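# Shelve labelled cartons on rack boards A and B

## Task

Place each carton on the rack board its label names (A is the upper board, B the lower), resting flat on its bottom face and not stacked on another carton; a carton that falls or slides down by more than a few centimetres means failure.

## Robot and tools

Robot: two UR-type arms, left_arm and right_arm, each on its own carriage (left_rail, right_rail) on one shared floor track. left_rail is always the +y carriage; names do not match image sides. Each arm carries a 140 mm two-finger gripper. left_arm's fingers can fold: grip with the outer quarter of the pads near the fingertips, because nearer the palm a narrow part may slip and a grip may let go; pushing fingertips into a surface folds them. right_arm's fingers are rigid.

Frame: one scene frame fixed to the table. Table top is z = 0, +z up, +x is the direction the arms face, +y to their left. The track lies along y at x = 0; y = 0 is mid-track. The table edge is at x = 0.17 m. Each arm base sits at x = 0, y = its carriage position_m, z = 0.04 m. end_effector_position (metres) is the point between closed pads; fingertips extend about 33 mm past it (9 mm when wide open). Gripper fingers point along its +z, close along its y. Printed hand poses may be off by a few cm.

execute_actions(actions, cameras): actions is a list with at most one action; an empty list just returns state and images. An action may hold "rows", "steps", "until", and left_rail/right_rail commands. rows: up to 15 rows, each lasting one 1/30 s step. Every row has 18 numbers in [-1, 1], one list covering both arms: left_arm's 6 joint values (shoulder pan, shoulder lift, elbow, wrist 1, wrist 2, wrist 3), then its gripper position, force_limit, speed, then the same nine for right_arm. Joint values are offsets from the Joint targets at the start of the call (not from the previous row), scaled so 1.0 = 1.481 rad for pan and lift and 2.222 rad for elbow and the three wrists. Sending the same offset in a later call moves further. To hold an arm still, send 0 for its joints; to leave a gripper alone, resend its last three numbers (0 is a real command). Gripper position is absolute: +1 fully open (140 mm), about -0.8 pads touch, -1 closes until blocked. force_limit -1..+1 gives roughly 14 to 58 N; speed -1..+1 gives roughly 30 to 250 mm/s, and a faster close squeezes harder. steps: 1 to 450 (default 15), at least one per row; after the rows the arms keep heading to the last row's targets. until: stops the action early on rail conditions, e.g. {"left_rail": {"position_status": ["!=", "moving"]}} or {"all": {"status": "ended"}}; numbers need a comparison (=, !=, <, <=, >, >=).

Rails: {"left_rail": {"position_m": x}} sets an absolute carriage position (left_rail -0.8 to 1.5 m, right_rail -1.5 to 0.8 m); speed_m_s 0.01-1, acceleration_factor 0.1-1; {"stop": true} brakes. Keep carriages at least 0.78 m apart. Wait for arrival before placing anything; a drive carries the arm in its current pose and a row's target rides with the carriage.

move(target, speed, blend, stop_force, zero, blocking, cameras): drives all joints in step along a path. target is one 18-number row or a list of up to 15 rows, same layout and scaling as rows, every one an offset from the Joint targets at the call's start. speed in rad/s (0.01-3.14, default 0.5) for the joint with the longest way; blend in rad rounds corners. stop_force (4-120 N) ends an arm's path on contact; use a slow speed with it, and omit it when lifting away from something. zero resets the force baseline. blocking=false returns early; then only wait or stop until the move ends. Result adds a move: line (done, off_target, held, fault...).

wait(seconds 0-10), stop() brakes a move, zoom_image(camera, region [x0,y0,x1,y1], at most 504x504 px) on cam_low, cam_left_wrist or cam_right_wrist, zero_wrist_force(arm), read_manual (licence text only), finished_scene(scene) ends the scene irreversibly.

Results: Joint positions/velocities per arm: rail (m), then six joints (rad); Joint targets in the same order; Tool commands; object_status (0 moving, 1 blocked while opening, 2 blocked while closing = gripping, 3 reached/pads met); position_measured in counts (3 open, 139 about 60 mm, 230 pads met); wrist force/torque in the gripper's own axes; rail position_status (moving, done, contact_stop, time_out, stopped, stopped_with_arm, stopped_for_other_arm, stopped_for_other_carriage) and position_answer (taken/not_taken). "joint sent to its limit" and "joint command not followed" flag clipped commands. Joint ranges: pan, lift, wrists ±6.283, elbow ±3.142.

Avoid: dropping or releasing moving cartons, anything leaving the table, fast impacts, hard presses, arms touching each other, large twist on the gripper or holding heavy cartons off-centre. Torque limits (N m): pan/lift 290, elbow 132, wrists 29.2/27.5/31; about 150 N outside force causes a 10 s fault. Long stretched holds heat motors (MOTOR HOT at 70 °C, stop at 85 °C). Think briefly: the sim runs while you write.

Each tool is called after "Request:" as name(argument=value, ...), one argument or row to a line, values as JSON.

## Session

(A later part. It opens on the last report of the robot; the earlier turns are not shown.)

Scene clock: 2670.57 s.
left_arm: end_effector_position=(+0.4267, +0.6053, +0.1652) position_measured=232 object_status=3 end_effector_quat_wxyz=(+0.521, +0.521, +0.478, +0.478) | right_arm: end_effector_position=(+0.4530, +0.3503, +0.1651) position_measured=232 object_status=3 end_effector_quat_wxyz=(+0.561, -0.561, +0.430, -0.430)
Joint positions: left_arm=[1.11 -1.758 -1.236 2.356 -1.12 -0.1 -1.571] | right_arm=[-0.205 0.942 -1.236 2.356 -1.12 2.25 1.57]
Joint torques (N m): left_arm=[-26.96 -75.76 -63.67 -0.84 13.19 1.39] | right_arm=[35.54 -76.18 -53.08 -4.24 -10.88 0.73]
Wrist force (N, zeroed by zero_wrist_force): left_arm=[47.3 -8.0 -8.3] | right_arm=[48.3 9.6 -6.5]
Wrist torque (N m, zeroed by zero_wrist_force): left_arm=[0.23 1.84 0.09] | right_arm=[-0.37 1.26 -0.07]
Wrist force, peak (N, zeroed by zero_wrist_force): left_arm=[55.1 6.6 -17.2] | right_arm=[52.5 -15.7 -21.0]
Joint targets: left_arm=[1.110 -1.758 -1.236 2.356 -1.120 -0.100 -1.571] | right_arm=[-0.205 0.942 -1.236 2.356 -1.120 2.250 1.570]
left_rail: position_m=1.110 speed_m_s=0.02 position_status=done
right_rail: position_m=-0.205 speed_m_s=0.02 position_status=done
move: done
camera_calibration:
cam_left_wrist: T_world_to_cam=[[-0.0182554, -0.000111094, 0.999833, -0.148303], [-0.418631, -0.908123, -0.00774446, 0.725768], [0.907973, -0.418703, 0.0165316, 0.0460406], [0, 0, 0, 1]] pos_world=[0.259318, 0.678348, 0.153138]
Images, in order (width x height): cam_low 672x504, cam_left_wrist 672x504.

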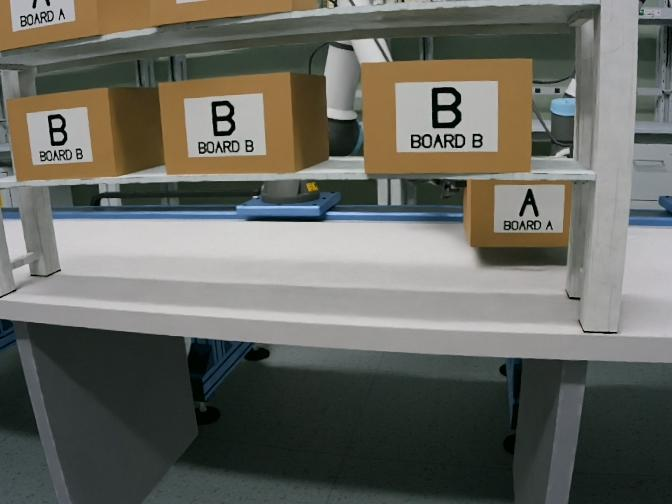

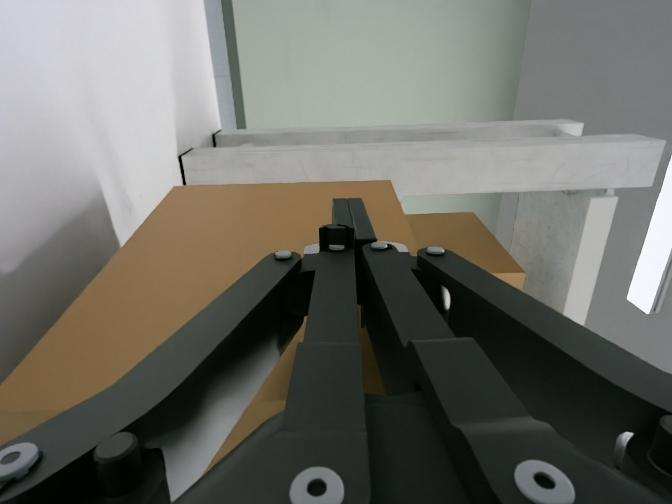

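Request:
move(
  target=[
    [0,-0.060816,-0.007083,0.047619,0,0,-1,0,-0.5,0,-0.060816,-0.007083,0.047619,0,0,-1,0,-0.5],
    [0,-0.116702,-0.017579,0.095362,0,0,-1,0,-0.5,0,-0.116702,-0.017579,0.095362,0,0,-1,0,-0.5],
    [0,-0.167126,-0.031292,0.142683,0,0,-1,0,-0.5,0,-0.167126,-0.031292,0.142683,0,0,-1,0,-0.5],
    [0,-0.211232,-0.048005,0.188794,0,0,-1,0,-0.5,0,-0.211232,-0.048005,0.188794,0,0,-1,0,-0.5],
    [0,-0.249265,-0.067489,0.233628,0,0,-1,0,-0.5,0,-0.249265,-0.067489,0.233628,0,0,-1,0,-0.5],
    [0,-0.281043,-0.089471,0.276791,0,0,-1,0,-0.5,0,-0.281043,-0.089471,0.276791,0,0,-1,0,-0.5],
    [0,-0.306991,-0.113835,0.31845,0,0,-1,0,-0.5,0,-0.306991,-0.113835,0.31845,0,0,-1,0,-0.5],
    [0,-0.327371,-0.140316,0.358514,0,0,-1,0,-0.5,0,-0.327371,-0.140316,0.358514,0,0,-1,0,-0.5],
    [0,-0.342533,-0.16893,0.397234,0,0,-1,0,-0.5,0,-0.342533,-0.16893,0.397234,0,0,-1,0,-0.5],
    [0,-0.352924,-0.199488,0.434718,0,0,-1,0,-0.5,0,-0.352924,-0.199488,0.434718,0,0,-1,0,-0.5],
    [0,-0.358792,-0.232063,0.471204,0,0,-1,0,-0.5,0,-0.358792,-0.232063,0.471204,0,0,-1,0,-0.5],
  ],
  speed=0.15,
  blend=0.02,
  cameras=["cam_left_wrist","cam_right_wrist"],
)

Scene clock: 2721.57 s.
left_arm: end_effector_position=(+0.4268, +0.6056, +0.6602) position_measured=232 object_status=3 end_effector_quat_wxyz=(+0.521, +0.521, +0.478, +0.478) | right_arm: end_effector_position=(+0.4530, +0.3503, +0.6601) position_measured=232 object_status=3 end_effector_quat_wxyz=(+0.561, -0.561, +0.430, -0.430)
Joint positions: left_arm=[1.11 -1.758 -1.768 1.84 -0.073 -0.1 -1.571] | right_arm=[-0.205 0.942 -1.768 1.841 -0.073 2.25 1.57]
Joint torques (N m): left_arm=[-31.86 -29.82 -72.86 -1.1 13.61 1.32] | right_arm=[20.37 -33.11 -64.45 -3.67 -10.29 0.6]
Wrist force (N, zeroed by zero_wrist_force): left_arm=[50.5 -8.8 -8.9] | right_arm=[51.7 11.1 -7.5]
Wrist torque (N m, zeroed by zero_wrist_force): left_arm=[0.21 1.84 0.08] | right_arm=[-0.23 1.35 -0.06]
Wrist force, peak (N, zeroed by zero_wrist_force): left_arm=[58.1 -8.2 -9.7] | right_arm=[59.3 11.2 -8.4]
Joint targets: left_arm=[1.110 -1.758 -1.768 1.840 -0.073 -0.100 -1.571] | right_arm=[-0.205 0.942 -1.768 1.840 -0.073 2.250 1.570]
left_rail: position_m=1.110 speed_m_s=0.02 position_status=done
right_rail: position_m=-0.205 speed_m_s=0.02 position_status=done
move: done
camera_calibration:
cam_left_wrist: T_world_to_cam=[[-0.0182128, -0.0000206619, 0.999834, -0.643292], [-0.418634, -0.908123, -0.00764455, 0.729761], [0.907972, -0.418704, 0.0165309, 0.0378515], [0, 0, 0, 1]] pos_world=[0.259418, 0.678548, 0.648138]
cam_right_wrist: T_world_to_cam=[[-0.0179152, 0.0181569, -0.999675, 0.668583], [-0.5456, 0.837673, 0.0249922, -0.0610056], [0.837854, 0.54587, -0.00510062, -0.391253], [0, 0, 0, 1]] pos_world=[0.306506, 0.252537, 0.667894]
Images, in order (width x height): cam_left_wrist 672x504, cam_right_wrist 672x504.

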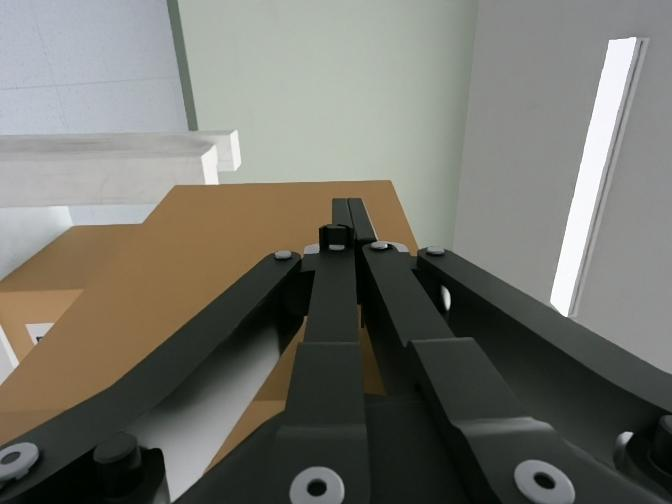

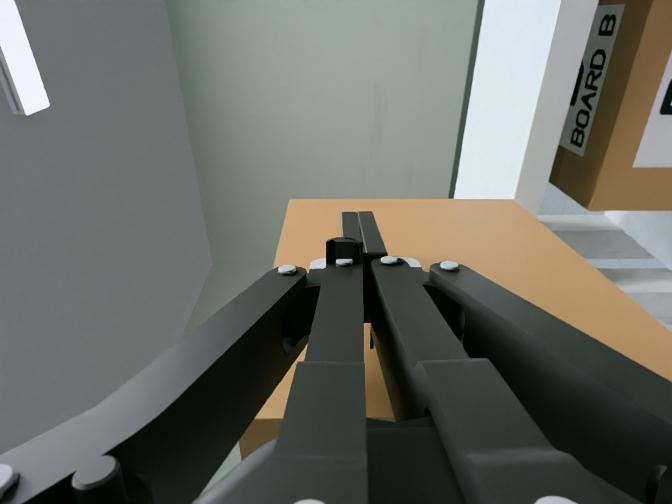

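Request:
execute_actions(
  actions=[
    {"left_rail":{"position_m":0.9822,"speed_m_s":0.15,"acceleration_factor":0.3},"right_rail":{"position_m":-0.3322,"speed_m_s":0.15,"acceleration_factor":0.3},"steps":120,"until":{"all":{"status":"ended"}}},
  ],
  cameras=[],
)

Request:
move(
  target=[
    [0.034041,0.002726,-0.001443,-0.000374,0.042326,0,-1,0,-0.5,-0.004729,0.00336,-0.001779,-0.00046,0.016485,0,-1,0,-0.5],
    [0.069374,0.007567,-0.004009,-0.001035,0.085513,0,-1,0,-0.5,-0.009723,0.007567,-0.004009,-0.001035,0.032793,0,-1,0,-0.5],
  ],
  speed=0.07,
  blend=0.015,
  cameras=["cam_low","cam_left_wrist","cam_right_wrist"],
)

Scene clock: 2762.60 s.
left_arm: end_effector_position=(+0.4268, +0.4780, +0.6603) position_measured=232 object_status=3 end_effector_quat_wxyz=(+0.521, +0.521, +0.478, +0.478) | right_arm: end_effector_position=(+0.4530, +0.2227, +0.6602) position_measured=232 object_status=3 end_effector_quat_wxyz=(+0.561, -0.561, +0.430, -0.430)
Joint positions: left_arm=[0.982 -1.758 -1.768 1.84 -0.073 -0.1 -1.571] | right_arm=[-0.332 0.942 -1.768 1.84 -0.073 2.25 1.57]
Joint torques (N m): left_arm=[-32.31 -3.55 -64.17 -1.66 13.52 1.23] | right_arm=[15.36 -27.16 -57.2 -4.98 -10.01 0.82]
Wrist force (N, zeroed by zero_wrist_force): left_arm=[51.1 -8.3 -8.8] | right_arm=[51.8 10.2 -7.5]
Wrist torque (N m, zeroed by zero_wrist_force): left_arm=[0.14 1.88 0.08] | right_arm=[-0.27 1.35 -0.06]
Wrist force, peak (N, zeroed by zero_wrist_force): left_arm=[52.7 -8.5 -9.0] | right_arm=[53.3 10.7 -8.1]
Joint targets: left_arm=[0.982 -1.758 -1.768 1.840 -0.073 -0.100 -1.571] | right_arm=[-0.332 0.942 -1.768 1.840 -0.073 2.250 1.570]
Tool commands: left_gripper/position=-1.0 left_gripper/force_limit=+0.0 left_gripper/speed=-0.5 right_gripper/position=-1.0 right_gripper/force_limit=+0.0 right_gripper/speed=-0.5
left_rail: position_m=0.982 speed_m_s=0.15 position_status=done
right_rail: position_m=-0.332 speed_m_s=0.15 position_status=done
No camera images: "cameras" was empty.

Scene clock: 2765.70 s.
left_arm: end_effector_position=(+0.4705, +0.4534, +0.6603) position_measured=232 object_status=3 end_effector_quat_wxyz=(+0.542, +0.541, +0.455, +0.454) | right_arm: end_effector_position=(+0.4701, +0.1972, +0.6602) position_measured=232 object_status=3 end_effector_quat_wxyz=(+0.542, -0.542, +0.454, -0.454)
Joint positions: left_arm=[0.982 -1.655 -1.757 1.831 -0.075 0.09 -1.571] | right_arm=[-0.332 0.928 -1.756 1.832 -0.076 2.323 1.57]
Joint torques (N m): left_arm=[-13.65 8.93 -73.58 -10.94 28.49 1.1] | right_arm=[11.22 -6.04 -64.94 -16.62 -8.89 0.78]
Wrist force (N, zeroed by zero_wrist_force): left_arm=[52.4 -8.1 -8.0] | right_arm=[53.2 10.1 -8.8]
Wrist torque (N m, zeroed by zero_wrist_force): left_arm=[0.24 1.92 0.07] | right_arm=[-0.32 1.32 -0.07]
Wrist force, peak (N, zeroed by zero_wrist_force): left_arm=[54.0 -8.2 -8.6] | right_arm=[54.9 10.9 -8.7]
Joint targets: left_arm=[0.982 -1.655 -1.757 1.831 -0.075 0.090 -1.571] | right_arm=[-0.332 0.928 -1.756 1.832 -0.075 2.323 1.570]
left_rail: position_m=0.982 speed_m_s=0.15 position_status=done
right_rail: position_m=-0.332 speed_m_s=0.15 position_status=done
move: done
camera_calibration:
cam_left_wrist: T_world_to_cam=[[-0.0181464, 0.00156359, 0.999834, -0.643349], [-0.496082, -0.868242, -0.00764579, 0.6283], [0.868086, -0.496138, 0.0165311, -0.0116438], [0, 0, 0, 1]] pos_world=[0.310122, 0.540746, 0.648238]
cam_right_wrist: T_world_to_cam=[[-0.0162653, 0.0196476, -0.999675, 0.670699], [-0.47058, 0.882003, 0.0249915, 0.0325514], [0.882207, 0.470834, -0.00510027, -0.328083], [0, 0, 0, 1]] pos_world=[0.315665, 0.112585, 0.667994]

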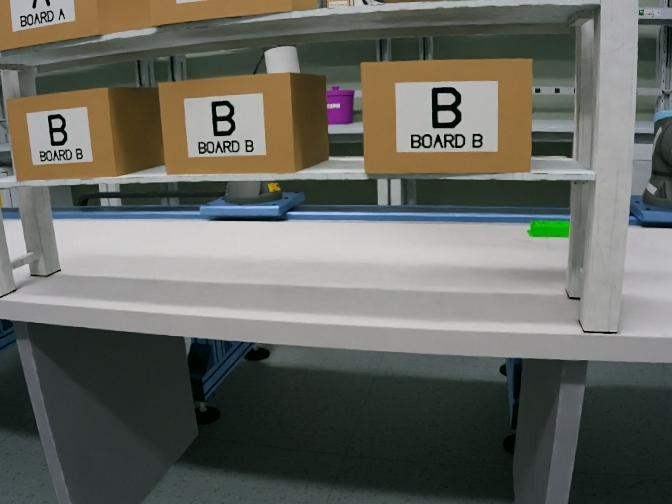

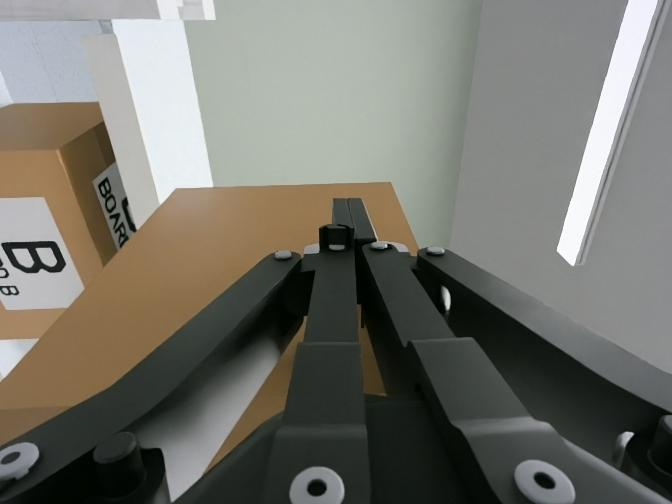

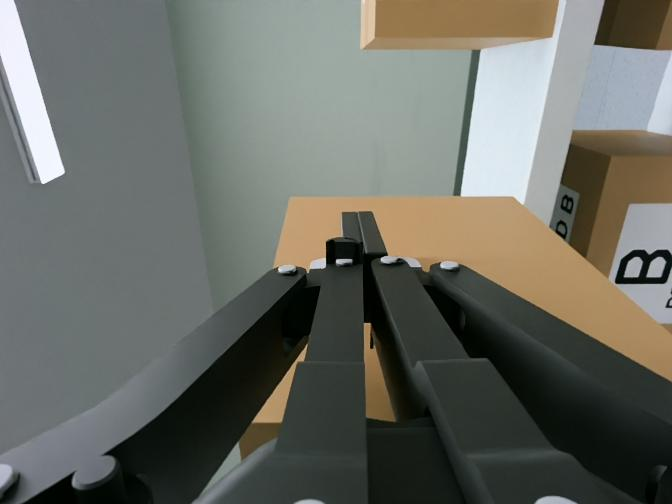

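Request:
move(
  target=[
    [0.076077,0.020592,-0.011224,-0.002501,0.050707,0,-1,0,-0.5,-0.05881,0.020592,-0.011224,-0.002501,-0.039198,0,-1,0,-0.5],
    [0.148711,0.04654,-0.026001,-0.005018,0.099118,0,-1,0,-0.5,-0.111136,0.04654,-0.026001,-0.005018,-0.074074,0,-1,0,-0.5],
    [0.216802,0.077028,-0.044271,-0.007069,0.144502,0,-1,0,-0.5,-0.157242,0.077028,-0.044271,-0.007069,-0.104805,0,-1,0,-0.5],
    [0.279746,0.111307,-0.065987,-0.008201,0.186455,0,-1,0,-0.5,-0.197643,0.111307,-0.065987,-0.008201,-0.131732,0,-1,0,-0.5],
    [0.337345,0.148747,-0.091132,-0.00801,0.224846,0,-1,0,-0.5,-0.232966,0.148747,-0.091132,-0.00801,-0.155276,0,-1,0,-0.5],
    [0.389697,0.188878,-0.119737,-0.006153,0.25974,0,-1,0,-0.5,-0.263858,0.188878,-0.119737,-0.006153,-0.175866,0,-1,0,-0.5],
  ],
  speed=0.115,
  blend=0.02,
  cameras=["cam_low","cam_right_wrist"],
)

Scene clock: 2787.17 s.
left_arm: end_effector_position=(+0.7854, +0.4535, +0.6603) position_measured=232 object_status=3 end_effector_quat_wxyz=(+0.542, +0.541, +0.455, +0.454) | right_arm: end_effector_position=(+0.7850, +0.1973, +0.6602) position_measured=232 object_status=3 end_effector_quat_wxyz=(+0.542, -0.542, +0.454, -0.455)
Joint positions: left_arm=[0.982 -1.078 -1.477 1.565 -0.089 0.667 -1.571] | right_arm=[-0.332 0.537 -1.477 1.566 -0.089 1.933 1.57]
Joint torques (N m): left_arm=[-24.61 -28.11 -77.51 -3.84 26.52 0.77] | right_arm=[27.2 -44.22 -62.51 -3.68 -26.74 0.56]
Wrist force (N, zeroed by zero_wrist_force): left_arm=[48.0 -8.5 -7.5] | right_arm=[49.0 9.9 -7.5]
Wrist torque (N m, zeroed by zero_wrist_force): left_arm=[0.21 1.82 0.08] | right_arm=[-0.36 1.22 -0.16]
Wrist force, peak (N, zeroed by zero_wrist_force): left_arm=[60.3 -7.9 -9.1] | right_arm=[61.2 11.5 -10.3]
Joint targets: left_arm=[0.982 -1.078 -1.477 1.565 -0.089 0.667 -1.571] | right_arm=[-0.332 0.537 -1.477 1.566 -0.089 1.933 1.570]
left_rail: position_m=0.982 speed_m_s=0.15 position_status=done
right_rail: position_m=-0.332 speed_m_s=0.15 position_status=done
move: done
camera_calibration:
cam_right_wrist: T_world_to_cam=[[-0.0162159, 0.0195607, -0.999677, 0.675799], [-0.470462, 0.882069, 0.0248909, 0.180635], [0.882271, 0.470714, -0.00510101, -0.605964], [0, 0, 0, 1]] pos_world=[0.630565, 0.112684, 0.667994]
Images, in order (width x height): cam_low 672x504, cam_right_wrist 672x504.

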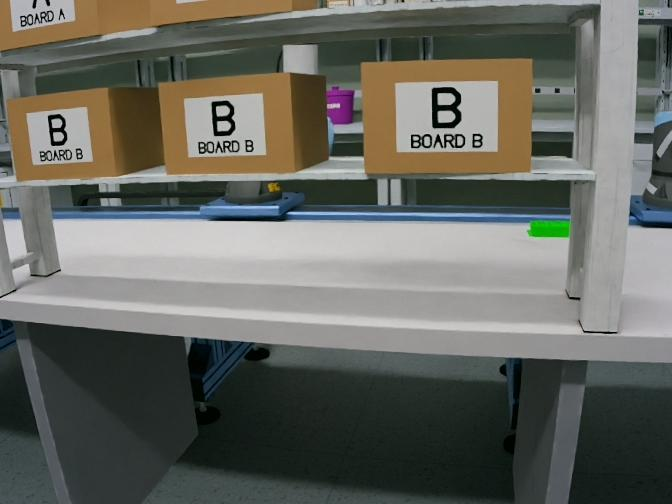

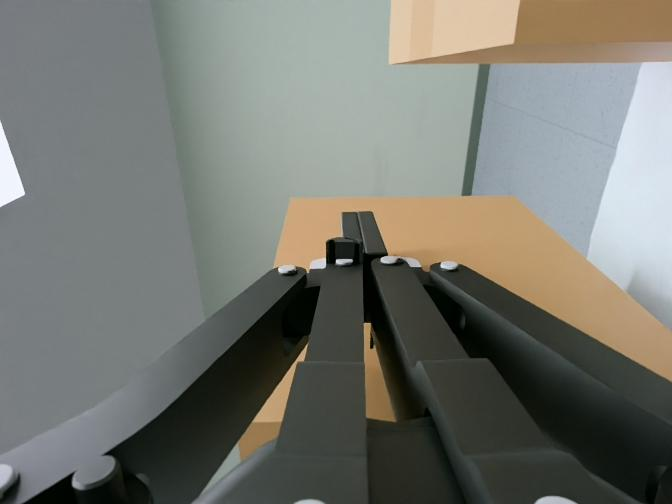

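Request:
move(
  target=[0,0.00545,0.027729,-0.031361,0,0,-1,0,-0.5,0,0.00545,0.027729,-0.031361,0,0,-1,0,-0.5],
  speed=0.038,
  stop_force=7,
  zero=false,
  cameras=[],
)

Request:
move(
  target=[0,0.0050336,0.017056,-0.0204113,0,0,-1,0,-0.5,0,0.0050336,0.017056,-0.0204113,0,0,-1,0,-0.5],
  speed=0.014,
  stop_force=7,
  zero=false,
  cameras=["cam_low","cam_left_wrist","cam_right_wrist"],
)

Scene clock: 2798.67 s.
left_arm: end_effector_position=(+0.7856, +0.4535, +0.6203) position_measured=232 object_status=3 end_effector_quat_wxyz=(+0.542, +0.541, +0.455, +0.455) | right_arm: end_effector_position=(+0.7852, +0.1973, +0.6202) position_measured=232 object_status=3 end_effector_quat_wxyz=(+0.542, -0.542, +0.454, -0.455)
Joint positions: left_arm=[0.982 -1.078 -1.469 1.627 -0.158 0.667 -1.571] | right_arm=[-0.332 0.537 -1.469 1.627 -0.159 1.933 1.57]
Joint torques (N m): left_arm=[-38.82 -28.4 -56.5 -13.22 24.87 1.18] | right_arm=[33.01 -46.01 -49.84 -15.05 -25.04 0.68]
Wrist force (N, zeroed by zero_wrist_force): left_arm=[46.5 -9.2 -7.6] | right_arm=[47.6 10.0 -7.4]
Wrist torque (N m, zeroed by zero_wrist_force): left_arm=[0.11 1.72 0.08] | right_arm=[-0.45 1.17 -0.13]
Wrist force, peak (N, zeroed by zero_wrist_force): left_arm=[51.9 -8.6 -8.1] | right_arm=[53.0 10.8 -8.6]
Joint targets: left_arm=[0.982 -1.078 -1.469 1.627 -0.158 0.667 -1.571] | right_arm=[-0.332 0.537 -1.469 1.627 -0.159 1.933 1.570]
left_rail: position_m=0.982 speed_m_s=0.15 position_status=done
right_rail: position_m=-0.332 speed_m_s=0.15 position_status=done
move: contact (right_arm)
No camera images: "cameras" was empty.

Scene clock: 2802.37 s.
left_arm: end_effector_position=(+0.7856, +0.4534, +0.6026) position_measured=232 object_status=3 end_effector_quat_wxyz=(+0.542, +0.541, +0.455, +0.454) | right_arm: end_effector_position=(+0.7852, +0.1973, +0.6015) position_measured=232 object_status=3 end_effector_quat_wxyz=(+0.542, -0.542, +0.454, -0.455)
Joint positions: left_arm=[0.982 -1.078 -1.464 1.653 -0.19 0.667 -1.571] | right_arm=[-0.332 0.537 -1.463 1.655 -0.192 1.933 1.57]
Joint torques (N m): left_arm=[-44.96 -45.55 -65.98 -2 24.68 1.12] | right_arm=[32.43 -50.35 -51.81 -0.5 -24.87 0.49]
Wrist force (N, zeroed by zero_wrist_force): left_arm=[50.3 6.5 -11.4] | right_arm=[52.4 -7.2 -13.6]
Wrist torque (N m, zeroed by zero_wrist_force): left_arm=[-0.23 1.79 -0.11] | right_arm=[0.02 1.22 0.12]
Wrist force, peak (N, zeroed by zero_wrist_force): left_arm=[50.2 11.7 -11.0] | right_arm=[52.7 -11.0 -16.5]
Joint targets: left_arm=[0.982 -1.078 -1.464 1.653 -0.190 0.667 -1.571] | right_arm=[-0.332 0.537 -1.463 1.655 -0.192 1.933 1.570]
left_rail: position_m=0.982 speed_m_s=0.15 position_status=done
right_rail: position_m=-0.332 speed_m_s=0.15 position_status=done
move: contact (left_arm, right_arm); left_arm: the wrist 1 is farthest, 0.014 rad from its target; right_arm: the wrist 1 is farthest, 0.012 rad from its target
camera_calibration:
cam_left_wrist: T_world_to_cam=[[-0.0183049, 0.0018885, 0.999831, -0.580016], [-0.49601, -0.868285, -0.00744094, 0.784032], [0.868124, -0.496062, 0.0168306, -0.284466], [0, 0, 0, 1]] pos_world=[0.625222, 0.540746, 0.590539]
cam_right_wrist: T_world_to_cam=[[-0.0157738, 0.0197939, -0.99968, 0.616721], [-0.470473, 0.882063, 0.0248886, 0.182201], [0.882273, 0.470715, -0.00460102, -0.606747], [0, 0, 0, 1]] pos_world=[0.630766, 0.112684, 0.609197]

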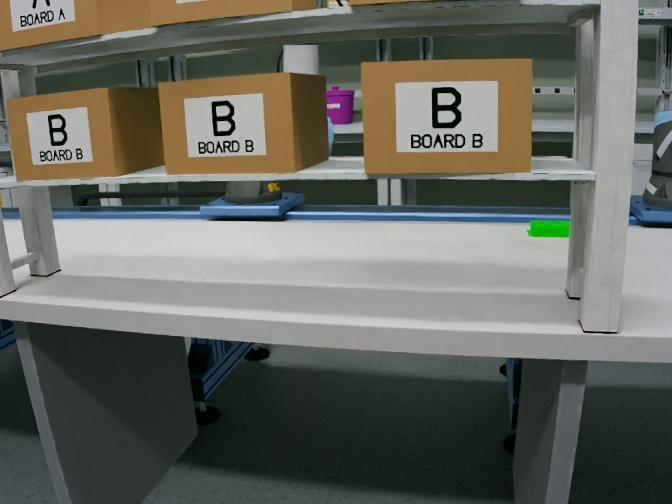

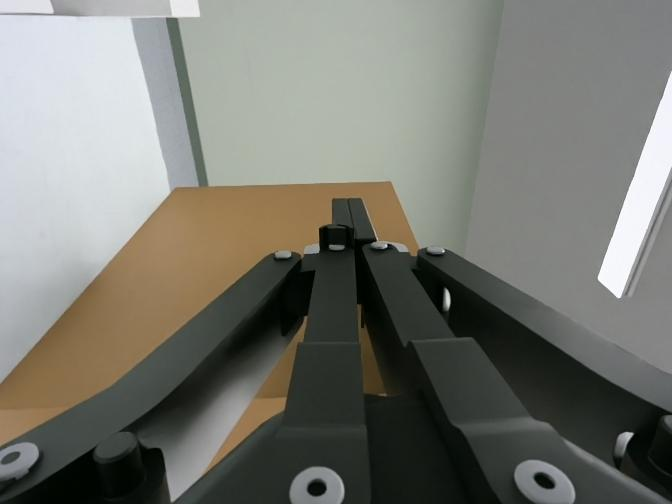

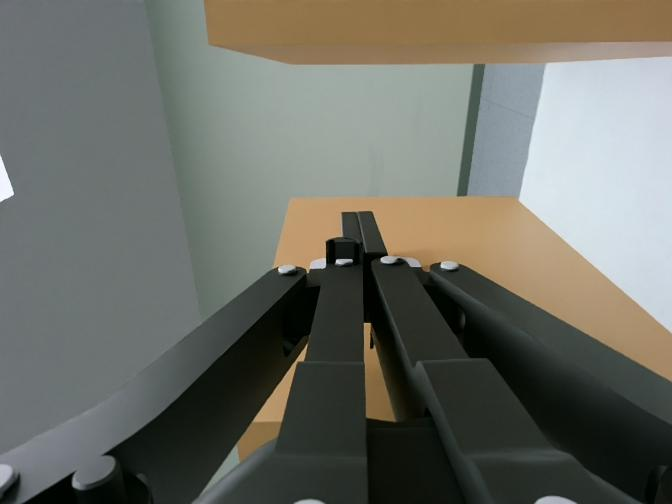

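Request:
execute_actions(
  actions=[
    {"left_rail":{"position_m":1.0022,"speed_m_s":0.03,"acceleration_factor":0.2},"right_rail":{"position_m":-0.3522,"speed_m_s":0.03,"acceleration_factor":0.2},"steps":90,"until":{"all":{"status":"ended"}}},
  ],
  cameras=["cam_low","cam_left_wrist","cam_right_wrist"],
)

Scene clock: 2815.27 s.
left_arm: end_effector_position=(+0.7856, +0.4734, +0.6027) position_measured=232 object_status=3 end_effector_quat_wxyz=(+0.542, +0.541, +0.455, +0.454) | right_arm: end_effector_position=(+0.7852, +0.1773, +0.6015) position_measured=232 object_status=3 end_effector_quat_wxyz=(+0.542, -0.542, +0.454, -0.455)
Joint positions: left_arm=[1.002 -1.078 -1.464 1.653 -0.19 0.667 -1.571] | right_arm=[-0.352 0.537 -1.463 1.655 -0.192 1.933 1.57]
Joint torques (N m): left_arm=[10.45 -56.57 -50.45 -4.28 -1.86 0.82] | right_arm=[-14.02 -51.48 -46.43 -2.94 3.04 0.52]
Wrist force (N, zeroed by zero_wrist_force): left_arm=[0.0 0.0 0.0] | right_arm=[-1.7 1.2 0.5]
Wrist torque (N m, zeroed by zero_wrist_force): left_arm=[-0.01 0.00 0.00] | right_arm=[0.22 0.33 0.01]
Wrist force, peak (N, zeroed by zero_wrist_force): left_arm=[50.4 6.4 -11.3] | right_arm=[52.9 -6.3 -13.8]
Joint targets: left_arm=[1.002 -1.078 -1.464 1.653 -0.190 0.667 -1.571] | right_arm=[-0.352 0.537 -1.463 1.655 -0.192 1.933 1.570]
Tool commands: left_gripper/position=-1.0 left_gripper/force_limit=+0.0 left_gripper/speed=-0.5 right_gripper/position=-1.0 right_gripper/force_limit=+0.0 right_gripper/speed=-0.5
left_rail: position_m=1.002 speed_m_s=0.03 position_status=done
right_rail: position_m=-0.352 speed_m_s=0.03 position_status=done
camera_calibration:
cam_left_wrist: T_world_to_cam=[[-0.0183912, 0.0019379, 0.999829, -0.580026], [-0.496084, -0.868243, -0.00744228, 0.801421], [0.86808, -0.496136, 0.0169294, -0.274534], [0, 0, 0, 1]] pos_world=[0.625222, 0.560746, 0.590539]
cam_right_wrist: T_world_to_cam=[[-0.0157738, 0.0197939, -0.99968, 0.617114], [-0.470473, 0.882063, 0.0248886, 0.199755], [0.882273, 0.470715, -0.00460102, -0.59738], [0, 0, 0, 1]] pos_world=[0.630766, 0.0927843, 0.609197]

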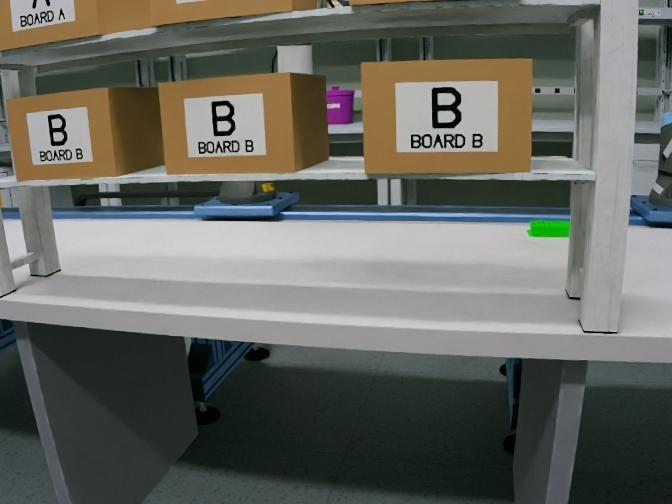

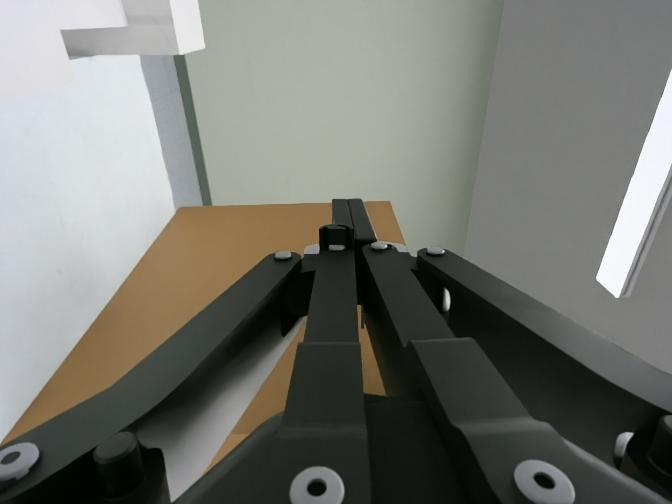

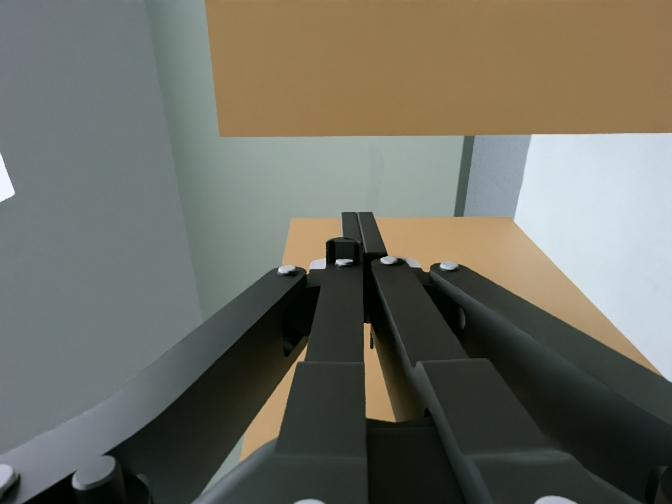

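Request:
move(
  target=[
    [0,-0.008463,-0.039341,0.044981,0,0,-1,0,-0.5,0,-0.009138,-0.040241,0.046331,0,0,-1,0,-0.5],
    [-0.109952,-0.086034,0.01441,0.042934,-0.073285,0,-1,0,-0.5,0.066215,-0.08671,0.013509,0.044284,0.044134,0,-1,0,-0.5],
    [-0.240986,-0.150801,0.054395,0.046116,-0.160622,0,-1,0,-0.5,0.152722,-0.151476,0.053495,0.047466,0.101792,0,-1,0,-0.5],
  ],
  speed=[0.06,0.2,0.25],
  blend=0.02,
  cameras=["cam_low","cam_left_wrist","cam_right_wrist"],
)

Scene clock: 2829.87 s.
left_arm: end_effector_position=(+0.5757, +0.4731, +0.6600) position_measured=232 object_status=3 end_effector_quat_wxyz=(+0.542, +0.541, +0.455, +0.454) | right_arm: end_effector_position=(+0.5752, +0.1772, +0.6605) position_measured=232 object_status=3 end_effector_quat_wxyz=(+0.542, -0.542, +0.454, -0.455)
Joint positions: left_arm=[1.002 -1.434 -1.687 1.774 -0.087 0.311 -1.571] | right_arm=[-0.352 0.763 -1.687 1.774 -0.087 2.159 1.57]
Joint torques (N m): left_arm=[-13.47 -60.75 -39.45 1.5 -3.11 0.82] | right_arm=[8.62 -52.05 -33.99 0.92 3.7 0.57]
Wrist force (N, zeroed by zero_wrist_force): left_arm=[-0.2 -0.1 -0.3] | right_arm=[-1.3 1.8 0.8]
Wrist torque (N m, zeroed by zero_wrist_force): left_arm=[-0.02 0.03 -0.02] | right_arm=[0.37 0.29 -0.05]
Wrist force, peak (N, zeroed by zero_wrist_force): left_arm=[-1.6 0.4 0.6] | right_arm=[-2.6 0.9 0.8]
Joint targets: left_arm=[1.002 -1.435 -1.687 1.774 -0.087 0.310 -1.571] | right_arm=[-0.352 0.763 -1.688 1.774 -0.087 2.159 1.570]
left_rail: position_m=1.002 speed_m_s=0.03 position_status=done
right_rail: position_m=-0.352 speed_m_s=0.03 position_status=done
move: done
camera_calibration:
cam_left_wrist: T_world_to_cam=[[-0.0182045, 0.00205999, 0.999832, -0.641324], [-0.49609, -0.868241, -0.00724371, 0.697245], [0.86808, -0.496138, 0.0168278, -0.0934255], [0, 0, 0, 1]] pos_world=[0.415322, 0.560345, 0.64784]
cam_right_wrist: T_world_to_cam=[[-0.015867, 0.0199707, -0.999675, 0.672907], [-0.470472, 0.882058, 0.0250885, 0.0995267], [0.882273, 0.470717, -0.00459998, -0.411737], [0, 0, 0, 1]] pos_world=[0.420766, 0.0925846, 0.668297]

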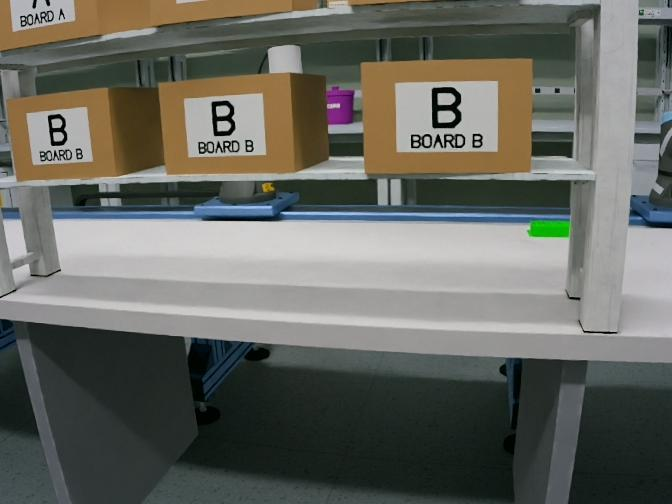

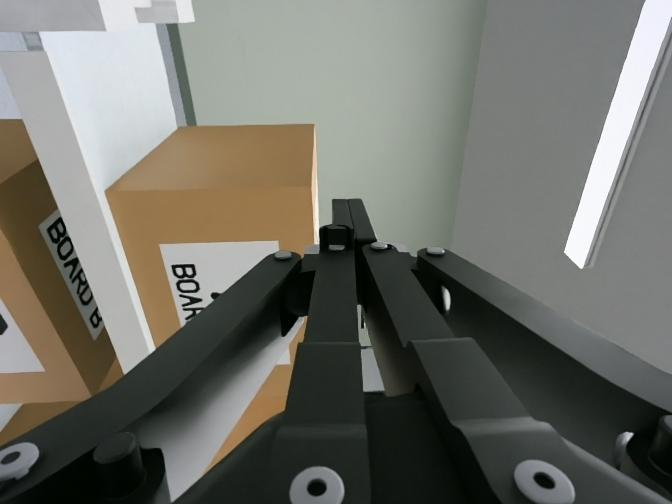

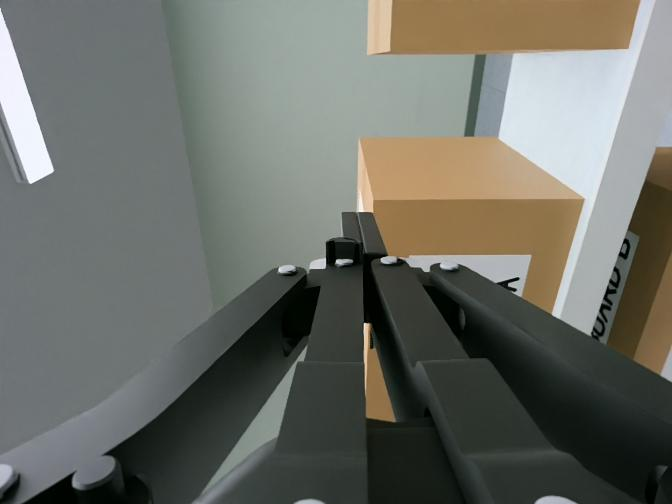

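Request:
zoom_image(
  camera="cam_low",
  region=[0, 0, 504, 190],
)

Scaled by 1.000.

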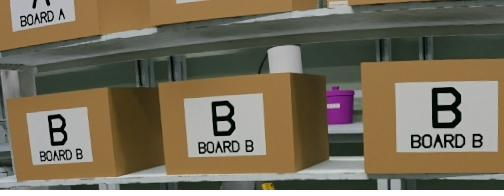

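Request:
finished_scene(
  scene=2,
)

The scene is finished: the task was done.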